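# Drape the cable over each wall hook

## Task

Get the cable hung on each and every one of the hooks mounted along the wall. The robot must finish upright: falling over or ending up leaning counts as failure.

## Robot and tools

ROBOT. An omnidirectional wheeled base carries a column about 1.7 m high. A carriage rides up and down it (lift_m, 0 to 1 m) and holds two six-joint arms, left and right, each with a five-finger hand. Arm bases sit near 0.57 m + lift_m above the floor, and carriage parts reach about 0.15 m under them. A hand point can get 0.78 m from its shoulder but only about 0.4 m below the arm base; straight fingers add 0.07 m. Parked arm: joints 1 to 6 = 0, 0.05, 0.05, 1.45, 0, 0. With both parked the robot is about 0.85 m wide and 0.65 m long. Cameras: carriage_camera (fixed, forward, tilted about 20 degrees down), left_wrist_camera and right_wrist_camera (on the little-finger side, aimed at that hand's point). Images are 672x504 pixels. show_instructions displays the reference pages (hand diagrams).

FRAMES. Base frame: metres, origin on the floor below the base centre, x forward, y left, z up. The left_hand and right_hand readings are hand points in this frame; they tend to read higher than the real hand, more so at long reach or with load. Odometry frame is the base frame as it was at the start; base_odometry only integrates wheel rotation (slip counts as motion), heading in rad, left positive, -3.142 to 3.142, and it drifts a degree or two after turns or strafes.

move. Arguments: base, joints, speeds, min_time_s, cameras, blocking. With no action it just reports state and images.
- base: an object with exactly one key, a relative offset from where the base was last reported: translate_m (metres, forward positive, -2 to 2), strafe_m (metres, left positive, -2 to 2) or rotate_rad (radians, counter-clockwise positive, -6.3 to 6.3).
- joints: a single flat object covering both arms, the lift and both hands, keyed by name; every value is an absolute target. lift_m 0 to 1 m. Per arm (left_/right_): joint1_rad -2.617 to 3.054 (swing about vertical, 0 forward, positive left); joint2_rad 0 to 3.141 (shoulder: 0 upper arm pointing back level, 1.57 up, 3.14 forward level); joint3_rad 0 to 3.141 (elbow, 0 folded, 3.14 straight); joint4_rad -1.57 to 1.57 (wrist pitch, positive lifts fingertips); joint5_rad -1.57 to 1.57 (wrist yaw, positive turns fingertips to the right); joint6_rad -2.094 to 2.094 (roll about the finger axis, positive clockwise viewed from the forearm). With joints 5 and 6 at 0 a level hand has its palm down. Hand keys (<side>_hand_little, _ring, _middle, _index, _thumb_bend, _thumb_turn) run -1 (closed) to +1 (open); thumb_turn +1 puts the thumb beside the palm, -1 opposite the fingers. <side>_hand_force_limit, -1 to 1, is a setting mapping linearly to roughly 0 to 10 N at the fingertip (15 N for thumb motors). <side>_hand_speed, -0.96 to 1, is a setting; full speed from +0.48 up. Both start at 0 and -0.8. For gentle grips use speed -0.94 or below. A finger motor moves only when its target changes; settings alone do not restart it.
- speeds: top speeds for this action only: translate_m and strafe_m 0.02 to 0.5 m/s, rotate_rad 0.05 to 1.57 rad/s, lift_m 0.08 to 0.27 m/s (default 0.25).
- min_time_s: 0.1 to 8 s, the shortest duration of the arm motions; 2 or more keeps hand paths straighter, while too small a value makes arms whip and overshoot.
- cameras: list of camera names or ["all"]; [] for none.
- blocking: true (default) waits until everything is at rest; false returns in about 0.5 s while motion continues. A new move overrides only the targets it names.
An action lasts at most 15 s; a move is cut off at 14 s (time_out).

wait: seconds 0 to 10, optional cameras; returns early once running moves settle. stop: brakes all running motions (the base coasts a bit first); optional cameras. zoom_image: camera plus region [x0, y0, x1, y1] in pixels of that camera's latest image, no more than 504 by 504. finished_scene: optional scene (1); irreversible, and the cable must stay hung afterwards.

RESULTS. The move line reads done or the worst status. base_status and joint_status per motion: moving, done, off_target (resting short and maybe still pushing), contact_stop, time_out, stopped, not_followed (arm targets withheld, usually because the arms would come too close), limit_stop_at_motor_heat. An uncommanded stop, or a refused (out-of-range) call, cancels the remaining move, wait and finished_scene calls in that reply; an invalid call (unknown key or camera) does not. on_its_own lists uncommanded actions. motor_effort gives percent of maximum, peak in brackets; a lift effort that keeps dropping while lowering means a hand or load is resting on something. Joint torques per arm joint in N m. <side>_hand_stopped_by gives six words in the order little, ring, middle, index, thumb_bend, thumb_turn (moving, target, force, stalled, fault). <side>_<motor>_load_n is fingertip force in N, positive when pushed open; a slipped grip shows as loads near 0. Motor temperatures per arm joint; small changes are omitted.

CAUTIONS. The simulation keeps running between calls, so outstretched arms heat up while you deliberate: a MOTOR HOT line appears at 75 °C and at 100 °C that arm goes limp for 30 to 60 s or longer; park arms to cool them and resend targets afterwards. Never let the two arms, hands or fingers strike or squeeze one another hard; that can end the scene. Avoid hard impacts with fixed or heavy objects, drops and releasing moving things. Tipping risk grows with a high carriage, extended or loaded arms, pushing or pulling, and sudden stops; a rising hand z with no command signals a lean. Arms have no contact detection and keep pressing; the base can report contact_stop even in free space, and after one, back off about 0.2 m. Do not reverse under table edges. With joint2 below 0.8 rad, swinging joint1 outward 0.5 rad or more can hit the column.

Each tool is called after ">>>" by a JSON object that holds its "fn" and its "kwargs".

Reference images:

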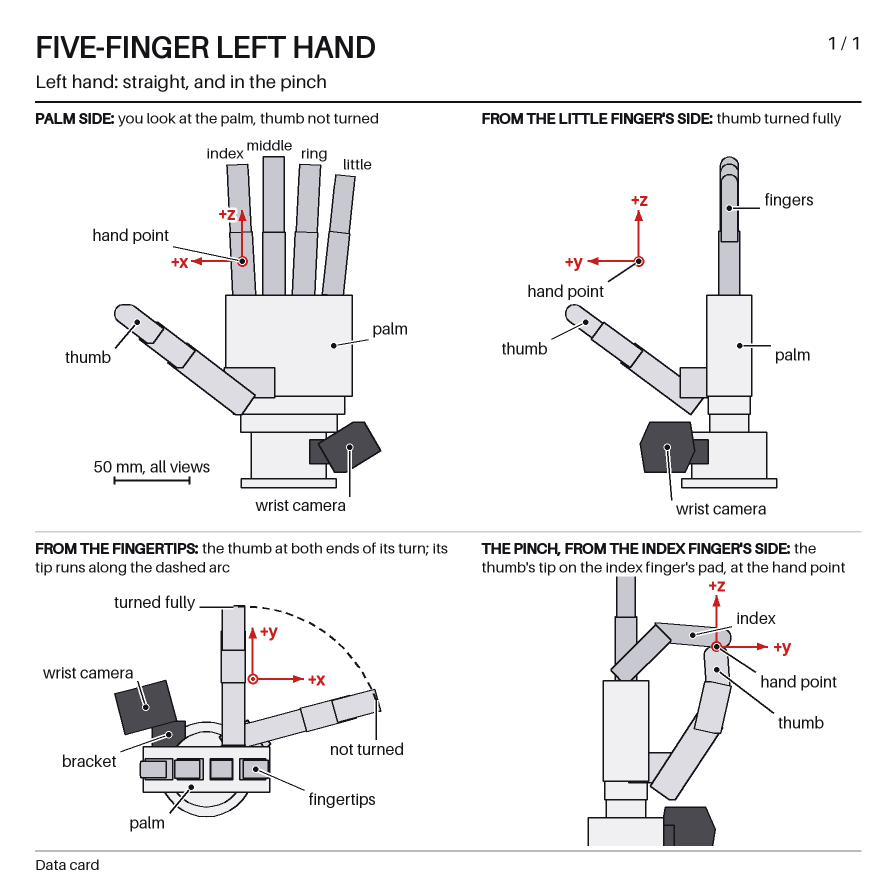

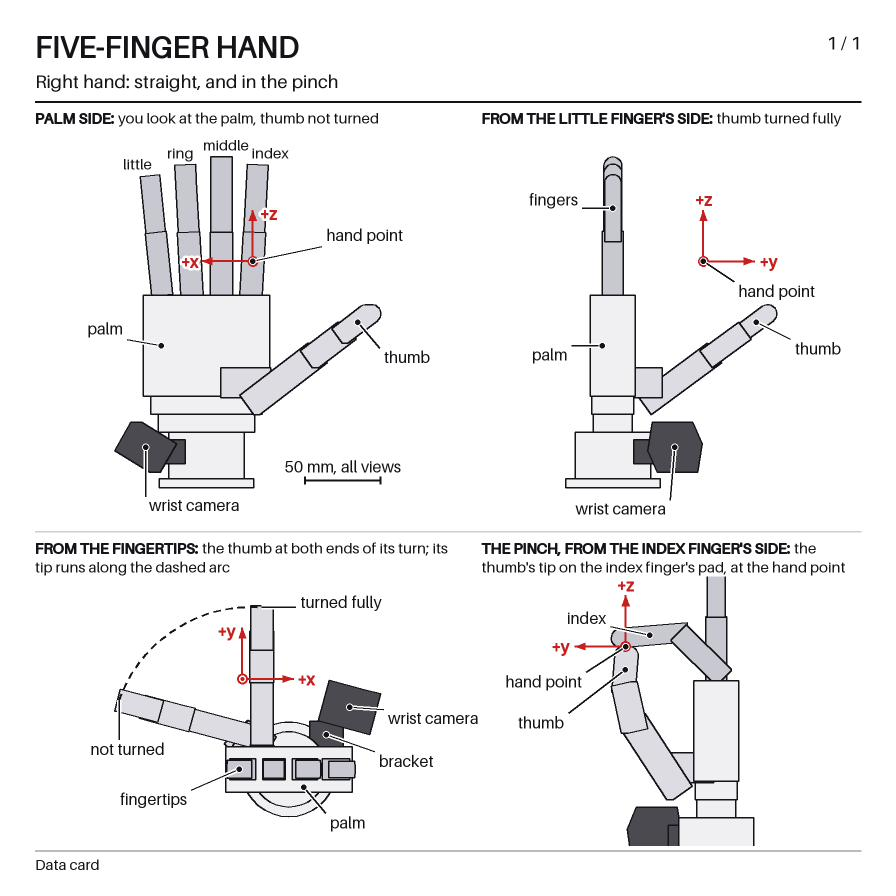

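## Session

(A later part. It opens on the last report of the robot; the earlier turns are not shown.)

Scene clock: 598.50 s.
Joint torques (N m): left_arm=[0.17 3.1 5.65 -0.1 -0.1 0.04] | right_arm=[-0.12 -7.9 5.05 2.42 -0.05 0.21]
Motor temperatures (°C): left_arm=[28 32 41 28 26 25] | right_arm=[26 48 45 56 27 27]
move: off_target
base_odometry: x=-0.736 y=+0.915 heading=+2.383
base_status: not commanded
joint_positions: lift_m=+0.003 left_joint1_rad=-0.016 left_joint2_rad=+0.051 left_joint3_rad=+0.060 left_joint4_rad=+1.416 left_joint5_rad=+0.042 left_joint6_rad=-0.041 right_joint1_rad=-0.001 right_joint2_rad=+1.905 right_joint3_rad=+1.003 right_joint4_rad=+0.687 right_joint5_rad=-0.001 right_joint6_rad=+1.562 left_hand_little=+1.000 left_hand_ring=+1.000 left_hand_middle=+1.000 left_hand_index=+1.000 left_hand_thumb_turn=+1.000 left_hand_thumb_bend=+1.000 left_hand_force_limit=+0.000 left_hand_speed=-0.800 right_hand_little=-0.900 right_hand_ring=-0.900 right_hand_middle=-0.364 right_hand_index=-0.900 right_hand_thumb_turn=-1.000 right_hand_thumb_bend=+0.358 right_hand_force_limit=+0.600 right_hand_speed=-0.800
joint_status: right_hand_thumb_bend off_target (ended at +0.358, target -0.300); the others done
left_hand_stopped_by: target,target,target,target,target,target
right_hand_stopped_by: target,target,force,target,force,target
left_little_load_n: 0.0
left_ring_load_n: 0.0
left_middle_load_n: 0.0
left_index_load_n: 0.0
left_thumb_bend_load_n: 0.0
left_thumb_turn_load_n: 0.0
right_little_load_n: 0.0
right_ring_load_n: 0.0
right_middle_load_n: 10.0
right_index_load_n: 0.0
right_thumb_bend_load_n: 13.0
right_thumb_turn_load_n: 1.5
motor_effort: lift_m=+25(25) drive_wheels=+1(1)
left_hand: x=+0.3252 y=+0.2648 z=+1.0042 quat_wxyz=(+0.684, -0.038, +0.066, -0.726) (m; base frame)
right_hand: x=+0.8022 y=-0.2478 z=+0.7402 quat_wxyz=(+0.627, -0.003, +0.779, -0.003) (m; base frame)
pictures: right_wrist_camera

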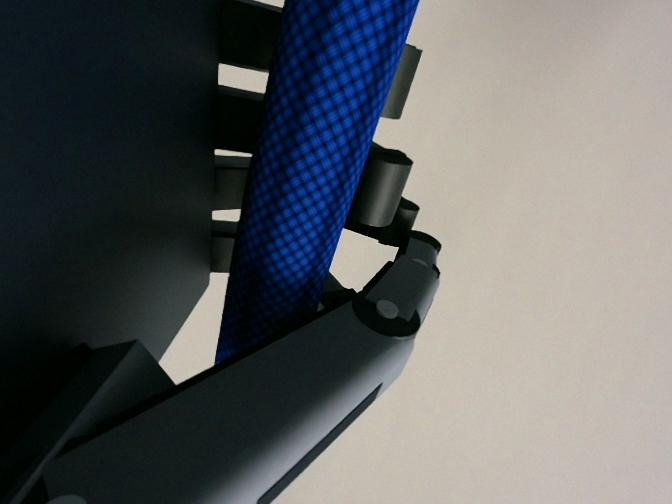

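>>> {"fn": "move", "kwargs": {"joints": {"right_hand_thumb_bend": 1.0, "right_hand_index": -0.3, "right_hand_middle": -0.3, "right_hand_ring": -0.4, "right_hand_little": -0.4}}}

>>> {"fn": "move", "kwargs": {"base": {"strafe_m": -0.012}, "speeds": {"strafe_m": 0.04}, "cameras": ["right_wrist_camera"]}}

Scene clock: 610.00 s.
Joint torques (N m): left_arm=[0.12 3.06 5.65 -0.08 -0.11 0.06] | right_arm=[0.01 -7.87 5 2.43 -0.05 0.15]
Motor temperatures (°C): left_arm=[28 32 41 28 26 25] | right_arm=[26 48 44 56 27 27]
move: done
base_odometry: x=-0.736 y=+0.915 heading=+2.383
base_status: not commanded
joint_positions: lift_m=+0.003 left_joint1_rad=-0.016 left_joint2_rad=+0.051 left_joint3_rad=+0.060 left_joint4_rad=+1.416 left_joint5_rad=+0.042 left_joint6_rad=-0.041 right_joint1_rad=-0.001 right_joint2_rad=+1.905 right_joint3_rad=+1.003 right_joint4_rad=+0.687 right_joint5_rad=-0.001 right_joint6_rad=+1.563 left_hand_little=+1.000 left_hand_ring=+1.000 left_hand_middle=+1.000 left_hand_index=+1.000 left_hand_thumb_turn=+1.000 left_hand_thumb_bend=+1.000 left_hand_force_limit=+0.000 left_hand_speed=-0.800 right_hand_little=-0.400 right_hand_ring=-0.400 right_hand_middle=-0.300 right_hand_index=-0.300 right_hand_thumb_turn=-1.000 right_hand_thumb_bend=+1.000 right_hand_force_limit=+0.600 right_hand_speed=-0.800
joint_status: all done
left_hand_stopped_by: target,target,target,target,target,target
right_hand_stopped_by: target,target,target,target,target,target
left_little_load_n: 0.0
left_ring_load_n: 0.0
left_middle_load_n: 0.0
left_index_load_n: 0.0
left_thumb_bend_load_n: 0.0
left_thumb_turn_load_n: 0.0
right_little_load_n: 0.0
right_ring_load_n: 0.0
right_middle_load_n: 0.0
right_index_load_n: 0.0
right_thumb_bend_load_n: 0.0
right_thumb_turn_load_n: -0.5
motor_effort: lift_m=+25(25) drive_wheels=+1(2)
left_hand: x=+0.3252 y=+0.2648 z=+1.0042 quat_wxyz=(+0.684, -0.038, +0.066, -0.726) (m; base frame)
right_hand: x=+0.8022 y=-0.2479 z=+0.7402 quat_wxyz=(+0.627, -0.003, +0.779, -0.002) (m; base frame)
pictures: none

Scene clock: 610.77 s.
Joint torques (N m): left_arm=[0.46 3.04 5.61 -0.09 -0.08 0.05] | right_arm=[0.05 -7.84 5.05 2.42 -0.05 0.16]
Motor temperatures (°C): left_arm=[28 32 41 28 26 25] | right_arm=[26 48 44 56 27 27]
move: done
base_odometry: x=-0.728 y=+0.923 heading=+2.383
base_status: done
joint_positions: lift_m=+0.003 left_joint1_rad=-0.016 left_joint2_rad=+0.051 left_joint3_rad=+0.060 left_joint4_rad=+1.416 left_joint5_rad=+0.042 left_joint6_rad=-0.041 right_joint1_rad=-0.002 right_joint2_rad=+1.905 right_joint3_rad=+1.003 right_joint4_rad=+0.687 right_joint5_rad=-0.001 right_joint6_rad=+1.563 left_hand_little=+1.000 left_hand_ring=+1.000 left_hand_middle=+1.000 left_hand_index=+1.000 left_hand_thumb_turn=+1.000 left_hand_thumb_bend=+1.000 left_hand_force_limit=+0.000 left_hand_speed=-0.800 right_hand_little=-0.400 right_hand_ring=-0.400 right_hand_middle=-0.300 right_hand_index=-0.300 right_hand_thumb_turn=-1.000 right_hand_thumb_bend=+1.000 right_hand_force_limit=+0.600 right_hand_speed=-0.800
joint_status: not commanded
left_hand_stopped_by: target,target,target,target,target,target
right_hand_stopped_by: target,target,target,target,target,target
left_little_load_n: 0.0
left_ring_load_n: -0.5
left_middle_load_n: 0.0
left_index_load_n: 0.0
left_thumb_bend_load_n: 0.0
left_thumb_turn_load_n: 0.0
right_little_load_n: 0.0
right_ring_load_n: 0.0
right_middle_load_n: 0.0
right_index_load_n: 0.5
right_thumb_bend_load_n: 0.0
right_thumb_turn_load_n: -0.5
motor_effort: lift_m=+25(25) drive_wheels=+0(5)
left_hand: x=+0.3252 y=+0.2648 z=+1.0042 quat_wxyz=(+0.684, -0.038, +0.066, -0.726) (m; base frame)
right_hand: x=+0.8022 y=-0.2483 z=+0.7402 quat_wxyz=(+0.627, -0.003, +0.779, -0.003) (m; base frame)
pictures: right_wrist_camera

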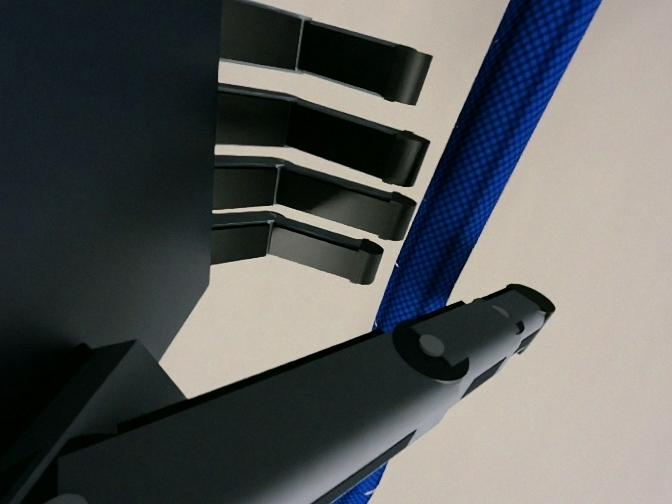

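>>> {"fn": "move", "kwargs": {"base": {"strafe_m": 0.035}, "joints": {"right_hand_index": -0.1, "right_hand_middle": -0.1, "right_hand_ring": -0.1, "right_hand_little": -0.1}, "speeds": {"strafe_m": 0.04}, "cameras": ["right_wrist_camera"]}}

>>> {"fn": "move", "kwargs": {"joints": {"right_hand_thumb_bend": -1.0, "right_hand_force_limit": 0.5}, "cameras": ["right_wrist_camera"]}}

Scene clock: 624.57 s.
Joint torques (N m): left_arm=[0.21 3.07 5.75 -0.11 -0.05 0.05] | right_arm=[-0.14 -7.87 4.86 2.42 -0.05 0.15]
Motor temperatures (°C): left_arm=[28 32 41 28 26 25] | right_arm=[26 48 44 56 27 27]
move: done
base_odometry: x=-0.751 y=+0.898 heading=+2.383
base_status: done
joint_positions: lift_m=+0.003 left_joint1_rad=-0.016 left_joint2_rad=+0.051 left_joint3_rad=+0.060 left_joint4_rad=+1.416 left_joint5_rad=+0.042 left_joint6_rad=-0.041 right_joint1_rad=-0.001 right_joint2_rad=+1.905 right_joint3_rad=+1.003 right_joint4_rad=+0.687 right_joint5_rad=-0.001 right_joint6_rad=+1.563 left_hand_little=+1.000 left_hand_ring=+1.000 left_hand_middle=+1.000 left_hand_index=+1.000 left_hand_thumb_turn=+1.000 left_hand_thumb_bend=+1.000 left_hand_force_limit=+0.000 left_hand_speed=-0.800 right_hand_little=-0.100 right_hand_ring=-0.100 right_hand_middle=-0.100 right_hand_index=-0.100 right_hand_thumb_turn=-1.000 right_hand_thumb_bend=+1.000 right_hand_force_limit=+0.600 right_hand_speed=-0.800
joint_status: all done
left_hand_stopped_by: target,target,target,target,target,target
right_hand_stopped_by: target,target,target,target,target,target
left_little_load_n: 0.0
left_ring_load_n: 0.0
left_middle_load_n: 0.0
left_index_load_n: 0.0
left_thumb_bend_load_n: 0.0
left_thumb_turn_load_n: 0.0
right_little_load_n: 0.0
right_ring_load_n: 0.0
right_middle_load_n: 0.0
right_index_load_n: 0.0
right_thumb_bend_load_n: 0.0
right_thumb_turn_load_n: 0.0
motor_effort: lift_m=+25(25) drive_wheels=-2(9)
left_hand: x=+0.3253 y=+0.2647 z=+1.0042 quat_wxyz=(+0.683, -0.038, +0.066, -0.726) (m; base frame)
right_hand: x=+0.8022 y=-0.2477 z=+0.7402 quat_wxyz=(+0.627, -0.003, +0.779, -0.002) (m; base frame)
pictures: right_wrist_camera

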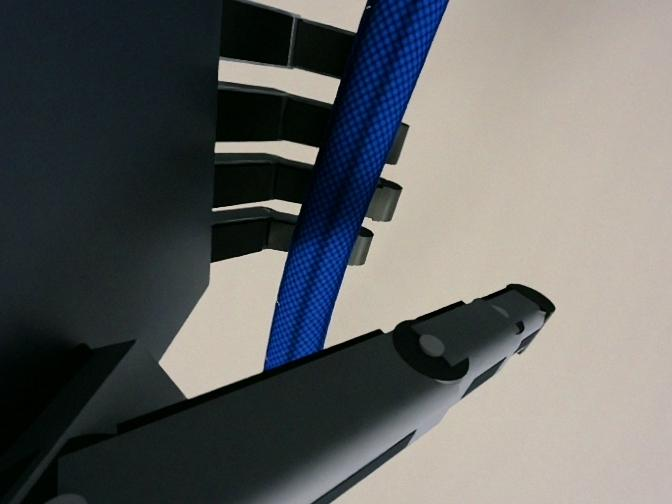

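Scene clock: 631.80 s.
Joint torques (N m): left_arm=[0.23 2.99 5.71 -0.11 -0.12 0.11] | right_arm=[-0.14 -7.84 4.92 2.44 -0.04 0.08]
Motor temperatures (°C): left_arm=[28 32 41 28 26 25] | right_arm=[26 48 44 55 27 27]
move: off_target
base_odometry: x=-0.751 y=+0.898 heading=+2.383
base_status: not commanded
joint_positions: lift_m=+0.003 left_joint1_rad=-0.016 left_joint2_rad=+0.051 left_joint3_rad=+0.060 left_joint4_rad=+1.416 left_joint5_rad=+0.042 left_joint6_rad=-0.041 right_joint1_rad=-0.001 right_joint2_rad=+1.905 right_joint3_rad=+1.003 right_joint4_rad=+0.687 right_joint5_rad=-0.001 right_joint6_rad=+1.569 left_hand_little=+1.000 left_hand_ring=+1.000 left_hand_middle=+1.000 left_hand_index=+1.000 left_hand_thumb_turn=+1.000 left_hand_thumb_bend=+1.000 left_hand_force_limit=+0.000 left_hand_speed=-0.800 right_hand_little=-0.100 right_hand_ring=-0.100 right_hand_middle=-0.100 right_hand_index=-0.100 right_hand_thumb_turn=-1.000 right_hand_thumb_bend=-0.679 right_hand_force_limit=+0.500 right_hand_speed=-0.800
joint_status: right_hand_thumb_bend off_target (ended at -0.679, target -1.000); the others done
left_hand_stopped_by: target,target,target,target,target,target
right_hand_stopped_by: target,target,target,target,force,target
left_little_load_n: 0.0
left_ring_load_n: 0.0
left_middle_load_n: 0.0
left_index_load_n: 0.0
left_thumb_bend_load_n: 0.0
left_thumb_turn_load_n: 0.0
right_little_load_n: 0.0
right_ring_load_n: 0.0
right_middle_load_n: 1.0
right_index_load_n: 0.0
right_thumb_bend_load_n: 12.5
right_thumb_turn_load_n: 3.0
motor_effort: lift_m=+25(25) drive_wheels=-2(3)
left_hand: x=+0.3253 y=+0.2647 z=+1.0042 quat_wxyz=(+0.683, -0.038, +0.066, -0.726) (m; base frame)
right_hand: x=+0.8022 y=-0.2479 z=+0.7406 quat_wxyz=(+0.627, +0.000, +0.779, +0.000) (m; base frame)
pictures: right_wrist_camera

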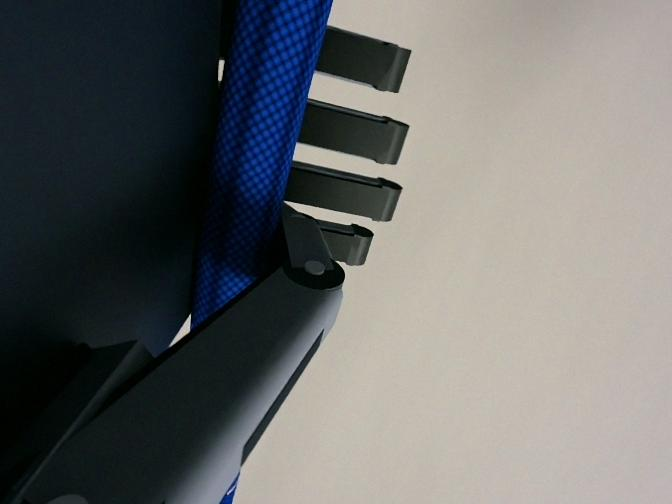

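>>> {"fn": "move", "kwargs": {"joints": {"right_hand_index": -0.9, "right_hand_middle": -0.9, "right_hand_ring": -0.9, "right_hand_little": -0.9, "right_hand_force_limit": 0.3}}}

>>> {"fn": "move", "kwargs": {"joints": {"right_hand_thumb_bend": -0.98, "right_hand_force_limit": 0.85}, "cameras": ["right_wrist_camera"]}}

Scene clock: 635.77 s.
Joint torques (N m): left_arm=[0.32 3.14 5.81 -0.12 -0.07 0.03] | right_arm=[-0.03 -7.76 5 2.42 -0.04 0.09]
Motor temperatures (°C): left_arm=[28 32 41 28 26 25] | right_arm=[26 48 44 55 27 27]
move: off_target
base_odometry: x=-0.751 y=+0.898 heading=+2.383
base_status: not commanded
joint_positions: lift_m=+0.003 left_joint1_rad=-0.016 left_joint2_rad=+0.051 left_joint3_rad=+0.060 left_joint4_rad=+1.416 left_joint5_rad=+0.042 left_joint6_rad=-0.041 right_joint1_rad=-0.001 right_joint2_rad=+1.905 right_joint3_rad=+1.003 right_joint4_rad=+0.687 right_joint5_rad=-0.001 right_joint6_rad=+1.569 left_hand_little=+1.000 left_hand_ring=+1.000 left_hand_middle=+1.000 left_hand_index=+1.000 left_hand_thumb_turn=+1.000 left_hand_thumb_bend=+1.000 left_hand_force_limit=+0.000 left_hand_speed=-0.800 right_hand_little=-0.900 right_hand_ring=-0.900 right_hand_middle=-0.188 right_hand_index=-0.263 right_hand_thumb_turn=-1.000 right_hand_thumb_bend=-0.678 right_hand_force_limit=+0.300 right_hand_speed=-0.800
joint_status: right_hand_middle off_target (ended at -0.188, target -0.900); right_hand_index off_target (ended at -0.263, target -0.900); the others done
left_hand_stopped_by: target,target,target,target,target,target
right_hand_stopped_by: target,target,force,force,force,target
left_little_load_n: 0.5
left_ring_load_n: 0.0
left_middle_load_n: 0.0
left_index_load_n: 0.0
left_thumb_bend_load_n: 0.0
left_thumb_turn_load_n: 0.0
right_little_load_n: 0.0
right_ring_load_n: 0.0
right_middle_load_n: 6.0
right_index_load_n: 6.5
right_thumb_bend_load_n: 14.5
right_thumb_turn_load_n: 3.0
motor_effort: lift_m=+25(25) drive_wheels=-2(3)
left_hand: x=+0.3253 y=+0.2647 z=+1.0042 quat_wxyz=(+0.683, -0.038, +0.066, -0.726) (m; base frame)
right_hand: x=+0.8022 y=-0.2479 z=+0.7406 quat_wxyz=(+0.627, +0.000, +0.779, +0.000) (m; base frame)
pictures: none

Scene clock: 636.07 s.
Joint torques (N m): left_arm=[0.27 3 5.61 -0.1 -0.1 0.07] | right_arm=[-0.09 -7.8 5.05 2.42 -0.05 0.09]
Motor temperatures (°C): left_arm=[28 32 41 28 26 25] | right_arm=[26 48 44 55 27 27]
move: off_target
base_odometry: x=-0.751 y=+0.898 heading=+2.383
base_status: not commanded
joint_positions: lift_m=+0.003 left_joint1_rad=-0.016 left_joint2_rad=+0.051 left_joint3_rad=+0.060 left_joint4_rad=+1.416 left_joint5_rad=+0.042 left_joint6_rad=-0.041 right_joint1_rad=-0.001 right_joint2_rad=+1.905 right_joint3_rad=+1.003 right_joint4_rad=+0.687 right_joint5_rad=-0.001 right_joint6_rad=+1.569 left_hand_little=+1.000 left_hand_ring=+1.000 left_hand_middle=+1.000 left_hand_index=+1.000 left_hand_thumb_turn=+1.000 left_hand_thumb_bend=+1.000 left_hand_force_limit=+0.000 left_hand_speed=-0.800 right_hand_little=-0.900 right_hand_ring=-0.900 right_hand_middle=-0.188 right_hand_index=-0.263 right_hand_thumb_turn=-1.000 right_hand_thumb_bend=-0.678 right_hand_force_limit=+0.850 right_hand_speed=-0.800
joint_status: right_hand_thumb_bend off_target (ended at -0.678, target -0.980); the others done
left_hand_stopped_by: target,target,target,target,target,target
right_hand_stopped_by: target,target,force,force,force,target
left_little_load_n: 0.0
left_ring_load_n: 0.0
left_middle_load_n: 0.0
left_index_load_n: 0.0
left_thumb_bend_load_n: 0.0
left_thumb_turn_load_n: 0.0
right_little_load_n: 0.0
right_ring_load_n: 0.0
right_middle_load_n: 6.0
right_index_load_n: 7.0
right_thumb_bend_load_n: 15.0
right_thumb_turn_load_n: 3.0
motor_effort: lift_m=+25(25) drive_wheels=-2(3)
left_hand: x=+0.3253 y=+0.2647 z=+1.0042 quat_wxyz=(+0.683, -0.038, +0.066, -0.726) (m; base frame)
right_hand: x=+0.8022 y=-0.2479 z=+0.7406 quat_wxyz=(+0.627, +0.000, +0.779, +0.000) (m; base frame)
pictures: right_wrist_camera

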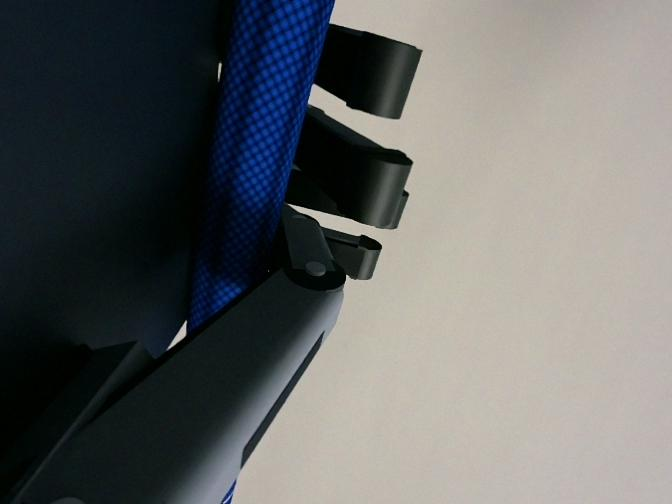

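>>> {"fn": "move", "kwargs": {"base": {"translate_m": -0.12}, "joints": {"lift_m": 0.12}, "speeds": {"translate_m": 0.08, "lift_m": 0.08}}}

>>> {"fn": "move", "kwargs": {"base": {"strafe_m": -0.32}, "joints": {"lift_m": 0.26, "right_joint6_rad": 1.1}, "speeds": {"strafe_m": 0.12, "lift_m": 0.08}, "min_time_s": 2.5, "cameras": ["carriage_camera", "right_wrist_camera"]}}

Scene clock: 648.97 s.
Joint torques (N m): left_arm=[0.43 2.89 5.59 -0.08 -0.09 0.06] | right_arm=[-0.1 -8.17 4.96 2.59 -0.06 0.1]
Motor temperatures (°C): left_arm=[28 32 41 28 26 25] | right_arm=[26 48 44 55 27 27]
move: done
base_odometry: x=-0.664 y=+0.815 heading=+2.383
base_status: done
joint_positions: lift_m=+0.120 left_joint1_rad=-0.016 left_joint2_rad=+0.051 left_joint3_rad=+0.060 left_joint4_rad=+1.415 left_joint5_rad=+0.042 left_joint6_rad=-0.041 right_joint1_rad=-0.001 right_joint2_rad=+1.908 right_joint3_rad=+1.003 right_joint4_rad=+0.674 right_joint5_rad=-0.001 right_joint6_rad=+1.569 left_hand_little=+1.000 left_hand_ring=+1.000 left_hand_middle=+1.000 left_hand_index=+1.000 left_hand_thumb_turn=+1.000 left_hand_thumb_bend=+1.000 left_hand_force_limit=+0.000 left_hand_speed=-0.800 right_hand_little=-0.900 right_hand_ring=-0.900 right_hand_middle=-0.188 right_hand_index=-0.263 right_hand_thumb_turn=-1.000 right_hand_thumb_bend=-0.678 right_hand_force_limit=+0.850 right_hand_speed=-0.800
joint_status: all done
left_hand_stopped_by: target,target,target,target,target,target
right_hand_stopped_by: target,target,force,force,force,target
left_little_load_n: -0.5
left_ring_load_n: 0.0
left_middle_load_n: 0.0
left_index_load_n: 0.0
left_thumb_bend_load_n: 0.0
left_thumb_turn_load_n: 0.0
right_little_load_n: 0.0
right_ring_load_n: 0.0
right_middle_load_n: 5.5
right_index_load_n: 7.0
right_thumb_bend_load_n: 15.0
right_thumb_turn_load_n: 3.0
motor_effort: lift_m=+28(33) drive_wheels=-2(8)
left_hand: x=+0.3254 y=+0.2647 z=+1.1211 quat_wxyz=(+0.683, -0.038, +0.066, -0.726) (m; base frame)
right_hand: x=+0.8020 y=-0.2479 z=+0.8523 quat_wxyz=(+0.621, +0.000, +0.784, +0.000) (m; base frame)
pictures: none

Scene clock: 652.53 s.
Joint torques (N m): left_arm=[0.4 2.89 5.78 -0.14 -0.07 0.05] | right_arm=[-0.2 -9.16 5.82 2.74 -0.05 -0.07]
Motor temperatures (°C): left_arm=[28 32 41 28 26 25] | right_arm=[26 48 44 56 27 27]
move: done
base_odometry: x=-0.444 y=+1.047 heading=+2.383
base_status: done
joint_positions: lift_m=+0.260 left_joint1_rad=-0.017 left_joint2_rad=+0.051 left_joint3_rad=+0.060 left_joint4_rad=+1.415 left_joint5_rad=+0.042 left_joint6_rad=-0.041 right_joint1_rad=+0.002 right_joint2_rad=+1.920 right_joint3_rad=+0.991 right_joint4_rad=+0.659 right_joint5_rad=-0.002 right_joint6_rad=+1.113 left_hand_little=+1.000 left_hand_ring=+1.000 left_hand_middle=+1.000 left_hand_index=+1.000 left_hand_thumb_turn=+1.000 left_hand_thumb_bend=+1.000 left_hand_force_limit=+0.000 left_hand_speed=-0.800 right_hand_little=-0.900 right_hand_ring=-0.900 right_hand_middle=-0.188 right_hand_index=-0.263 right_hand_thumb_turn=-1.000 right_hand_thumb_bend=-0.678 right_hand_force_limit=+0.850 right_hand_speed=-0.800
joint_status: all done
left_hand_stopped_by: target,target,target,target,target,target
right_hand_stopped_by: target,target,force,force,force,target
left_little_load_n: -0.5
left_ring_load_n: 0.0
left_middle_load_n: 0.0
left_index_load_n: 0.0
left_thumb_bend_load_n: 0.0
left_thumb_turn_load_n: 0.0
right_little_load_n: 0.5
right_ring_load_n: 0.0
right_middle_load_n: 5.5
right_index_load_n: 7.0
right_thumb_bend_load_n: 15.0
right_thumb_turn_load_n: 3.0
motor_effort: lift_m=+27(32) drive_wheels=+1(6)
left_hand: x=+0.3254 y=+0.2646 z=+1.2612 quat_wxyz=(+0.683, -0.038, +0.066, -0.726) (m; base frame)
right_hand: x=+0.7917 y=-0.2383 z=+0.9474 quat_wxyz=(+0.590, -0.182, +0.775, -0.136) (m; base frame)
pictures: carriage_camera, right_wrist_camera

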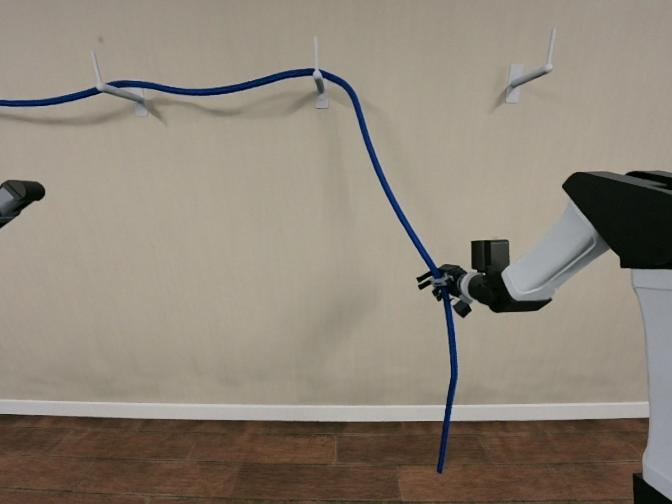

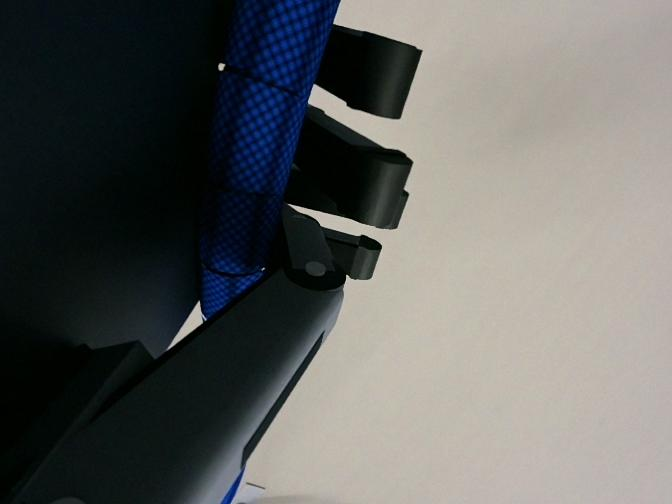

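>>> {"fn": "move", "kwargs": {"base": {"strafe_m": -0.2}, "joints": {"lift_m": 0.46, "right_joint6_rad": 0.7}, "speeds": {"strafe_m": 0.1, "lift_m": 0.1}, "min_time_s": 2.5, "cameras": ["carriage_camera"]}}

>>> {"fn": "move", "kwargs": {"base": {"translate_m": 0.05}, "joints": {"lift_m": 0.56, "right_joint2_rad": 1.8, "right_joint3_rad": 1.4, "right_joint4_rad": 0.4, "right_joint6_rad": 0.4}, "speeds": {"translate_m": 0.08, "lift_m": 0.1}, "min_time_s": 2.5, "cameras": ["carriage_camera", "right_wrist_camera"]}}

Scene clock: 661.87 s.
Joint torques (N m): left_arm=[0.25 2.88 5.64 -0.1 -0.11 0.08] | right_arm=[-0.29 -9.17 5.87 2.97 0.01 -0.15]
Motor temperatures (°C): left_arm=[28 32 41 28 26 25] | right_arm=[26 50 44 56 27 27]
move: off_target
base_odometry: x=-0.306 y=+1.192 heading=+2.383
base_status: done
joint_positions: lift_m=+0.460 left_joint1_rad=-0.016 left_joint2_rad=+0.051 left_joint3_rad=+0.060 left_joint4_rad=+1.415 left_joint5_rad=+0.042 left_joint6_rad=-0.041 right_joint1_rad=+0.003 right_joint2_rad=+1.921 right_joint3_rad=+0.991 right_joint4_rad=+0.635 right_joint5_rad=-0.006 right_joint6_rad=+0.723 left_hand_little=+1.000 left_hand_ring=+1.000 left_hand_middle=+1.000 left_hand_index=+1.000 left_hand_thumb_turn=+1.000 left_hand_thumb_bend=+1.000 left_hand_force_limit=+0.000 left_hand_speed=-0.800 right_hand_little=-0.900 right_hand_ring=-0.900 right_hand_middle=-0.188 right_hand_index=-0.263 right_hand_thumb_turn=-1.000 right_hand_thumb_bend=-0.678 right_hand_force_limit=+0.850 right_hand_speed=-0.800
joint_status: right_joint6_rad off_target (ended at +0.722, target +0.700); the others done
left_hand_stopped_by: target,target,target,target,target,target
right_hand_stopped_by: target,target,force,force,force,target
left_little_load_n: 0.0
left_ring_load_n: 0.0
left_middle_load_n: 0.0
left_index_load_n: 0.0
left_thumb_bend_load_n: 0.0
left_thumb_turn_load_n: 0.0
right_little_load_n: 1.0
right_ring_load_n: 0.0
right_middle_load_n: 6.0
right_index_load_n: 6.5
right_thumb_bend_load_n: 15.5
right_thumb_turn_load_n: 2.5
motor_effort: lift_m=+27(33) drive_wheels=-3(8)
left_hand: x=+0.3254 y=+0.2647 z=+1.4612 quat_wxyz=(+0.683, -0.038, +0.066, -0.726) (m; base frame)
right_hand: x=+0.7822 y=-0.2421 z=+1.1165 quat_wxyz=(+0.544, -0.333, +0.731, -0.242) (m; base frame)
pictures: carriage_camera

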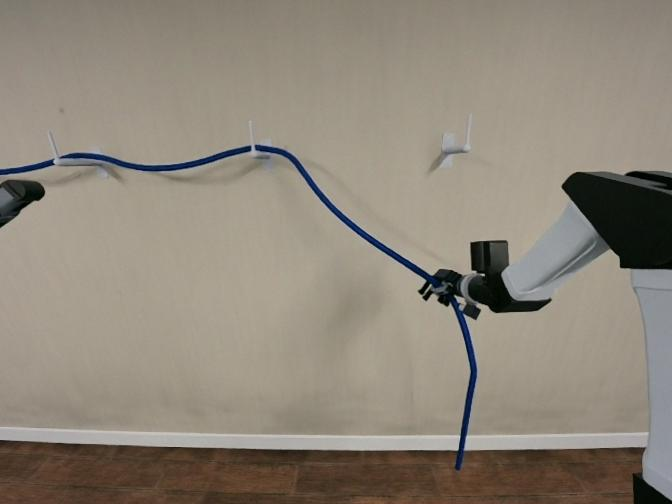

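Scene clock: 664.67 s.
Joint torques (N m): left_arm=[0.08 3.04 5.63 -0.08 -0.13 0.02] | right_arm=[-0.12 -12.9 10.69 3.18 -0.09 -0.11]
Motor temperatures (°C): left_arm=[28 32 41 28 26 25] | right_arm=[26 50 45 57 27 27]
move: off_target
base_odometry: x=-0.342 y=+1.227 heading=+2.382
base_status: done
joint_positions: lift_m=+0.560 left_joint1_rad=-0.016 left_joint2_rad=+0.051 left_joint3_rad=+0.060 left_joint4_rad=+1.416 left_joint5_rad=+0.042 left_joint6_rad=-0.041 right_joint1_rad=+0.000 right_joint2_rad=+1.862 right_joint3_rad=+1.338 right_joint4_rad=+0.322 right_joint5_rad=+0.004 right_joint6_rad=+0.417 left_hand_little=+1.000 left_hand_ring=+1.000 left_hand_middle=+1.000 left_hand_index=+1.000 left_hand_thumb_turn=+1.000 left_hand_thumb_bend=+1.000 left_hand_force_limit=+0.000 left_hand_speed=-0.800 right_hand_little=-0.900 right_hand_ring=-0.900 right_hand_middle=-0.188 right_hand_index=-0.263 right_hand_thumb_turn=-1.000 right_hand_thumb_bend=-0.678 right_hand_force_limit=+0.850 right_hand_speed=-0.800
joint_status: right_joint3_rad off_target (ended at +1.338, target +1.400); right_joint4_rad off_target (ended at +0.322, target +0.400); the others done
left_hand_stopped_by: target,target,target,target,target,target
right_hand_stopped_by: target,target,force,force,force,target
left_little_load_n: 0.0
left_ring_load_n: 0.0
left_middle_load_n: 0.0
left_index_load_n: 0.0
left_thumb_bend_load_n: 0.0
left_thumb_turn_load_n: 0.0
right_little_load_n: 1.0
right_ring_load_n: 0.0
right_middle_load_n: 5.5
right_index_load_n: 6.5
right_thumb_bend_load_n: 15.5
right_thumb_turn_load_n: 2.0
motor_effort: lift_m=+27(33) drive_wheels=+4(8)
left_hand: x=+0.3253 y=+0.2647 z=+1.5612 quat_wxyz=(+0.683, -0.038, +0.066, -0.726) (m; base frame)
right_hand: x=+0.8203 y=-0.2557 z=+1.3171 quat_wxyz=(+0.529, -0.422, +0.650, -0.346) (m; base frame)
pictures: carriage_camera, right_wrist_camera

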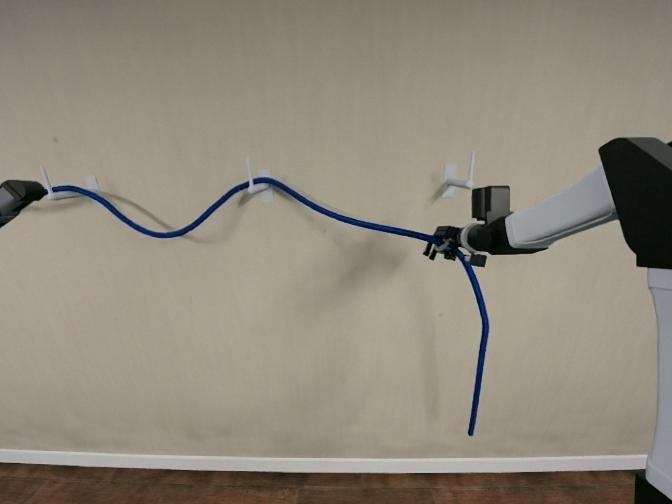

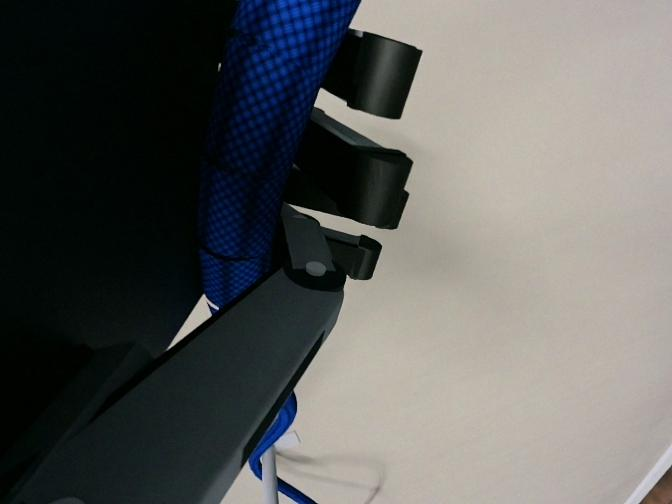

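>>> {"fn": "move", "kwargs": {"base": {"translate_m": -0.07}, "speeds": {"translate_m": 0.08}}}

>>> {"fn": "move", "kwargs": {"base": {"strafe_m": -0.18}, "joints": {"lift_m": 0.68, "right_joint6_rad": 0.2}, "speeds": {"strafe_m": 0.08, "lift_m": 0.08}, "min_time_s": 2.5, "cameras": ["carriage_camera", "right_wrist_camera"]}}

Scene clock: 675.27 s.
Joint torques (N m): left_arm=[0.34 3 5.59 -0.09 -0.11 -0.01] | right_arm=[-0.28 -12.3 10.3 3.21 -0.07 -0.11]
Motor temperatures (°C): left_arm=[28 32 41 28 26 25] | right_arm=[26 51 50 57 27 27]
move: done
base_odometry: x=-0.292 y=+1.179 heading=+2.382
base_status: done
joint_positions: lift_m=+0.560 left_joint1_rad=-0.016 left_joint2_rad=+0.051 left_joint3_rad=+0.060 left_joint4_rad=+1.414 left_joint5_rad=+0.042 left_joint6_rad=-0.041 right_joint1_rad=+0.002 right_joint2_rad=+1.855 right_joint3_rad=+1.343 right_joint4_rad=+0.322 right_joint5_rad=+0.003 right_joint6_rad=+0.417 left_hand_little=+1.000 left_hand_ring=+1.000 left_hand_middle=+1.000 left_hand_index=+1.000 left_hand_thumb_turn=+1.000 left_hand_thumb_bend=+1.000 left_hand_force_limit=+0.000 left_hand_speed=-0.800 right_hand_little=-0.900 right_hand_ring=-0.900 right_hand_middle=-0.188 right_hand_index=-0.263 right_hand_thumb_turn=-1.000 right_hand_thumb_bend=-0.678 right_hand_force_limit=+0.850 right_hand_speed=-0.800
joint_status: not commanded
left_hand_stopped_by: target,target,target,target,target,target
right_hand_stopped_by: target,target,force,force,force,target
left_little_load_n: 0.0
left_ring_load_n: 0.0
left_middle_load_n: 0.0
left_index_load_n: 0.5
left_thumb_bend_load_n: 0.0
left_thumb_turn_load_n: 0.0
right_little_load_n: 1.0
right_ring_load_n: 0.0
right_middle_load_n: 5.5
right_index_load_n: 7.0
right_thumb_bend_load_n: 15.5
right_thumb_turn_load_n: 2.0
motor_effort: lift_m=+27(27) drive_wheels=+0(12)
left_hand: x=+0.3256 y=+0.2647 z=+1.5611 quat_wxyz=(+0.683, -0.038, +0.067, -0.726) (m; base frame)
right_hand: x=+0.8204 y=-0.2542 z=+1.3236 quat_wxyz=(+0.534, -0.420, +0.646, -0.347) (m; base frame)
pictures: none

Scene clock: 678.13 s.
Joint torques (N m): left_arm=[0.24 3.1 5.48 -0.1 -0.09 0.11] | right_arm=[-3.22 -12.11 9.84 3.23 0.74 -0.26]
Motor temperatures (°C): left_arm=[28 32 41 28 26 25] | right_arm=[26 52 50 58 27 27]
move: off_target
base_odometry: x=-0.167 y=+1.309 heading=+2.382
base_status: done
joint_positions: lift_m=+0.680 left_joint1_rad=-0.016 left_joint2_rad=+0.051 left_joint3_rad=+0.060 left_joint4_rad=+1.414 left_joint5_rad=+0.042 left_joint6_rad=-0.041 right_joint1_rad=+0.036 right_joint2_rad=+1.852 right_joint3_rad=+1.348 right_joint4_rad=+0.318 right_joint5_rad=-0.076 right_joint6_rad=+0.234 left_hand_little=+1.000 left_hand_ring=+1.000 left_hand_middle=+1.000 left_hand_index=+1.000 left_hand_thumb_turn=+1.000 left_hand_thumb_bend=+1.000 left_hand_force_limit=+0.000 left_hand_speed=-0.800 right_hand_little=-0.900 right_hand_ring=-0.900 right_hand_middle=-0.188 right_hand_index=-0.263 right_hand_thumb_turn=-1.000 right_hand_thumb_bend=-0.678 right_hand_force_limit=+0.850 right_hand_speed=-0.800
joint_status: right_joint6_rad off_target (ended at +0.234, target +0.200); the others done
left_hand_stopped_by: target,target,target,target,target,target
right_hand_stopped_by: target,target,force,force,force,target
left_little_load_n: 0.0
left_ring_load_n: 0.0
left_middle_load_n: 0.0
left_index_load_n: 0.0
left_thumb_bend_load_n: 0.0
left_thumb_turn_load_n: 0.0
right_little_load_n: 1.0
right_ring_load_n: 0.0
right_middle_load_n: 5.5
right_index_load_n: 6.5
right_thumb_bend_load_n: 16.0
right_thumb_turn_load_n: 2.5
motor_effort: lift_m=+28(33) drive_wheels=+0(7)
left_hand: x=+0.3256 y=+0.2647 z=+1.6810 quat_wxyz=(+0.683, -0.038, +0.067, -0.726) (m; base frame)
right_hand: x=+0.8127 y=-0.2279 z=+1.4384 quat_wxyz=(+0.525, -0.506, +0.580, -0.363) (m; base frame)
pictures: carriage_camera, right_wrist_camera

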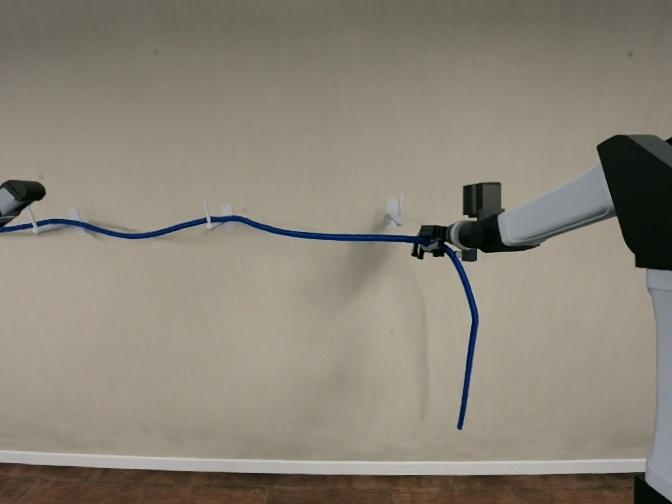

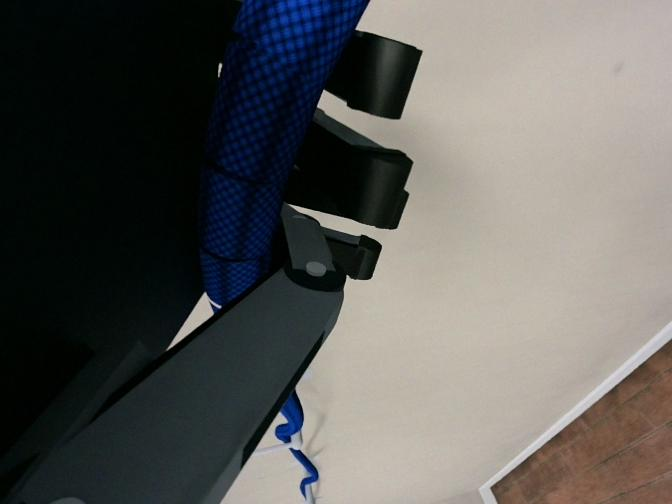

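>>> {"fn": "move", "kwargs": {"base": {"strafe_m": -0.08}, "joints": {"lift_m": 0.77, "right_joint2_rad": 1.7, "right_joint3_rad": 1.75, "right_joint4_rad": 0.05, "right_joint6_rad": 0.1}, "speeds": {"strafe_m": 0.05, "lift_m": 0.08}, "min_time_s": 3, "cameras": ["carriage_camera", "right_wrist_camera"]}}

>>> {"fn": "zoom_image", "kwargs": {"camera": "carriage_camera", "region": [0, 160, 440, 300]}}

Scene clock: 687.30 s.
Joint torques (N m): left_arm=[0.35 2.99 5.71 -0.09 -0.11 0.07] | right_arm=[-7.19 -14.6 11.81 3.29 1.6 -0.28]
Motor temperatures (°C): left_arm=[28 32 41 28 26 25] | right_arm=[27 55 52 59 27 27]
move: off_target
base_odometry: x=-0.112 y=+1.367 heading=+2.382
base_status: done
joint_positions: lift_m=+0.770 left_joint1_rad=-0.016 left_joint2_rad=+0.051 left_joint3_rad=+0.060 left_joint4_rad=+1.414 left_joint5_rad=+0.042 left_joint6_rad=-0.041 right_joint1_rad=+0.084 right_joint2_rad=+1.788 right_joint3_rad=+1.675 right_joint4_rad=-0.037 right_joint5_rad=-0.157 right_joint6_rad=+0.131 left_hand_little=+1.000 left_hand_ring=+1.000 left_hand_middle=+1.000 left_hand_index=+1.000 left_hand_thumb_turn=+1.000 left_hand_thumb_bend=+1.000 left_hand_force_limit=+0.000 left_hand_speed=-0.800 right_hand_little=-0.900 right_hand_ring=-0.900 right_hand_middle=-0.188 right_hand_index=-0.263 right_hand_thumb_turn=-1.000 right_hand_thumb_bend=-0.678 right_hand_force_limit=+0.850 right_hand_speed=-0.800
joint_status: right_joint3_rad off_target (ended at +1.675, target +1.750); right_joint4_rad off_target (ended at -0.036, target +0.050); right_joint6_rad off_target (ended at +0.131, target +0.100); the others done
left_hand_stopped_by: target,target,target,target,target,target
right_hand_stopped_by: target,target,force,force,force,target
left_little_load_n: 0.0
left_ring_load_n: 0.0
left_middle_load_n: 0.0
left_index_load_n: 0.0
left_thumb_bend_load_n: 0.0
left_thumb_turn_load_n: 0.0
right_little_load_n: 0.5
right_ring_load_n: 0.0
right_middle_load_n: 5.5
right_index_load_n: 7.0
right_thumb_bend_load_n: 15.5
right_thumb_turn_load_n: 6.5
motor_effort: lift_m=+28(33) drive_wheels=+0(7)
left_hand: x=+0.3256 y=+0.2647 z=+1.7710 quat_wxyz=(+0.684, -0.038, +0.067, -0.726) (m; base frame)
right_hand: x=+0.7962 y=-0.1916 z=+1.6359 quat_wxyz=(+0.543, -0.559, +0.512, -0.362) (m; base frame)
pictures: carriage_camera, right_wrist_camera

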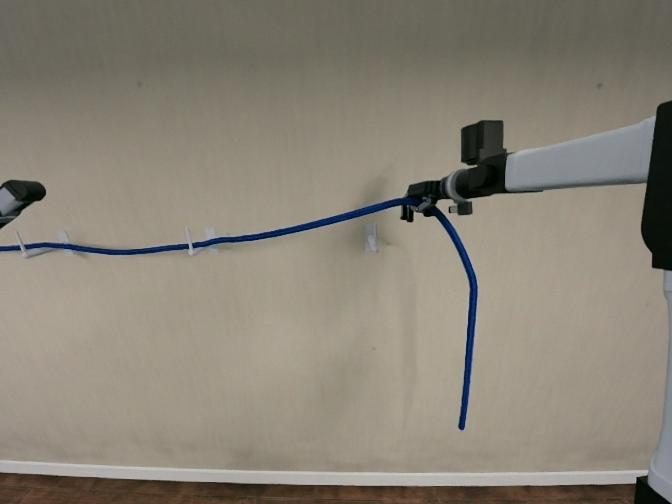

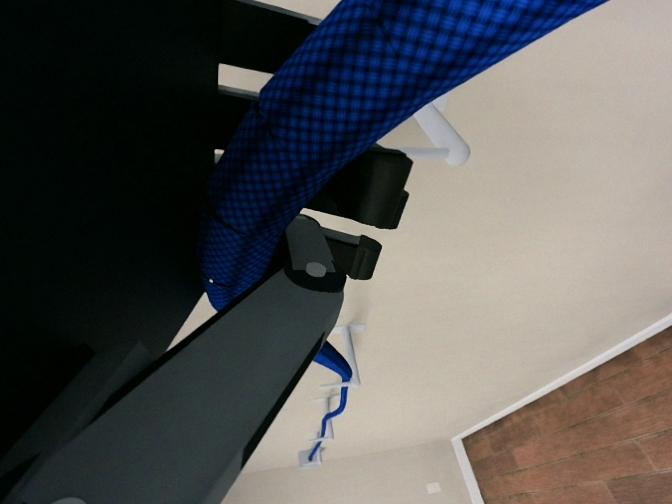

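Scaled by 1.145 from the camera's 672x504 image, which has a finer 960x720 frame.

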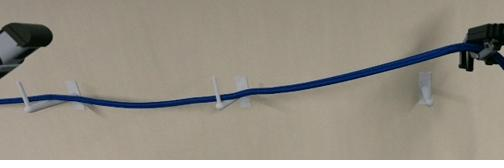

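>>> {"fn": "move", "kwargs": {"base": {"translate_m": 0.08}, "speeds": {"translate_m": 0.06}, "cameras": ["carriage_camera", "right_wrist_camera"]}}

>>> {"fn": "zoom_image", "kwargs": {"camera": "carriage_camera", "region": [0, 160, 440, 300]}}

>>> {"fn": "zoom_image", "kwargs": {"camera": "carriage_camera", "region": [320, 160, 480, 280]}}

Scene clock: 697.90 s.
Joint torques (N m): left_arm=[0.06 2.95 5.57 -0.13 -0.08 0.06] | right_arm=[-5.38 -13.33 11.47 3.33 1.34 -0.2]
Motor temperatures (°C): left_arm=[28 32 41 28 26 25] | right_arm=[28 56 56 59 28 27]
move: done
base_odometry: x=-0.170 y=+1.422 heading=+2.382
base_status: done
joint_positions: lift_m=+0.770 left_joint1_rad=-0.016 left_joint2_rad=+0.051 left_joint3_rad=+0.060 left_joint4_rad=+1.416 left_joint5_rad=+0.042 left_joint6_rad=-0.041 right_joint1_rad=+0.062 right_joint2_rad=+1.773 right_joint3_rad=+1.679 right_joint4_rad=-0.041 right_joint5_rad=-0.132 right_joint6_rad=+0.124 left_hand_little=+1.000 left_hand_ring=+1.000 left_hand_middle=+1.000 left_hand_index=+1.000 left_hand_thumb_turn=+1.000 left_hand_thumb_bend=+1.000 left_hand_force_limit=+0.000 left_hand_speed=-0.800 right_hand_little=-0.900 right_hand_ring=-0.900 right_hand_middle=-0.188 right_hand_index=-0.263 right_hand_thumb_turn=-1.000 right_hand_thumb_bend=-0.678 right_hand_force_limit=+0.850 right_hand_speed=-0.800
joint_status: not commanded
left_hand_stopped_by: target,target,target,target,target,target
right_hand_stopped_by: target,target,force,force,force,target
left_little_load_n: 0.0
left_ring_load_n: 0.0
left_middle_load_n: 0.0
left_index_load_n: 0.0
left_thumb_bend_load_n: 0.0
left_thumb_turn_load_n: 0.5
right_little_load_n: 2.0
right_ring_load_n: 0.0
right_middle_load_n: 5.5
right_index_load_n: 7.0
right_thumb_bend_load_n: 15.5
right_thumb_turn_load_n: 6.0
motor_effort: lift_m=+28(28) drive_wheels=-4(8)
left_hand: x=+0.3252 y=+0.2647 z=+1.7711 quat_wxyz=(+0.684, -0.037, +0.066, -0.726) (m; base frame)
right_hand: x=+0.7973 y=-0.2088 z=+1.6451 quat_wxyz=(+0.537, -0.546, +0.518, -0.381) (m; base frame)
pictures: carriage_camera, right_wrist_camera

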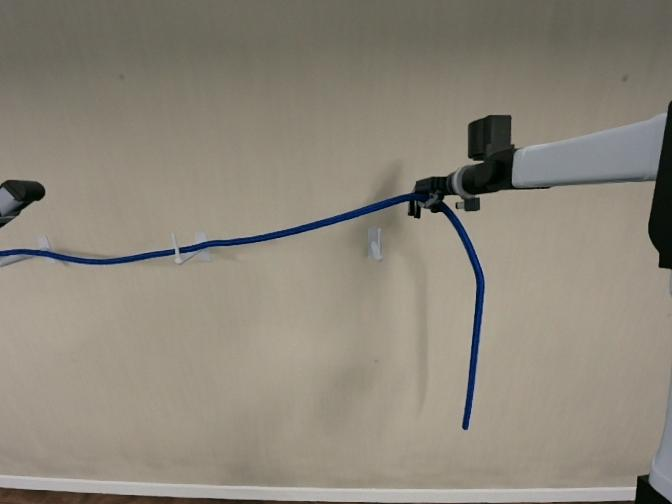

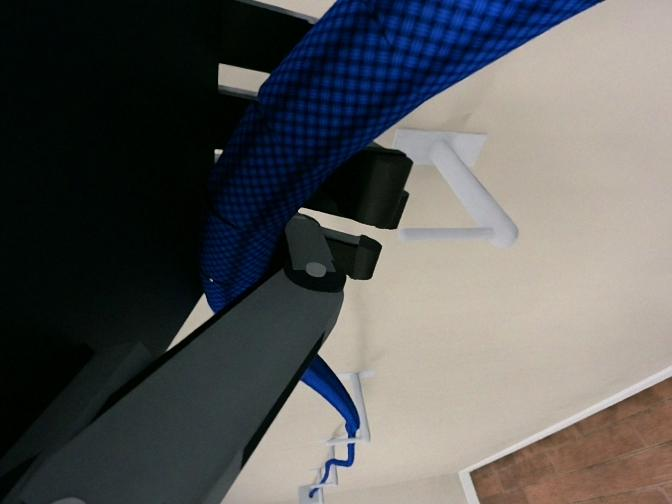

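Scaled by 1.145 from the camera's 672x504 image, which has a finer 960x720 frame.

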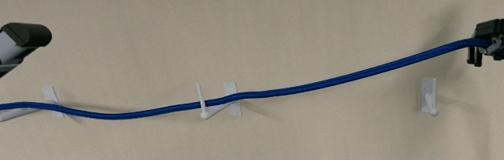

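Scaled by 3.150 from the camera's 672x504 image, which has a finer 960x720 frame.

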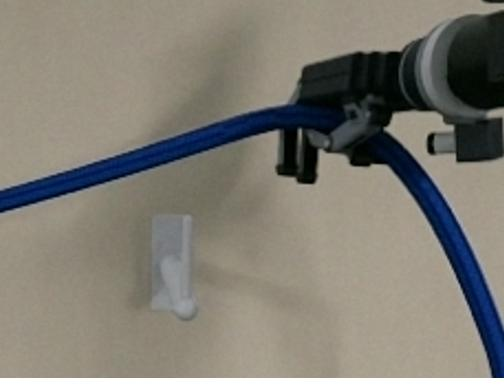

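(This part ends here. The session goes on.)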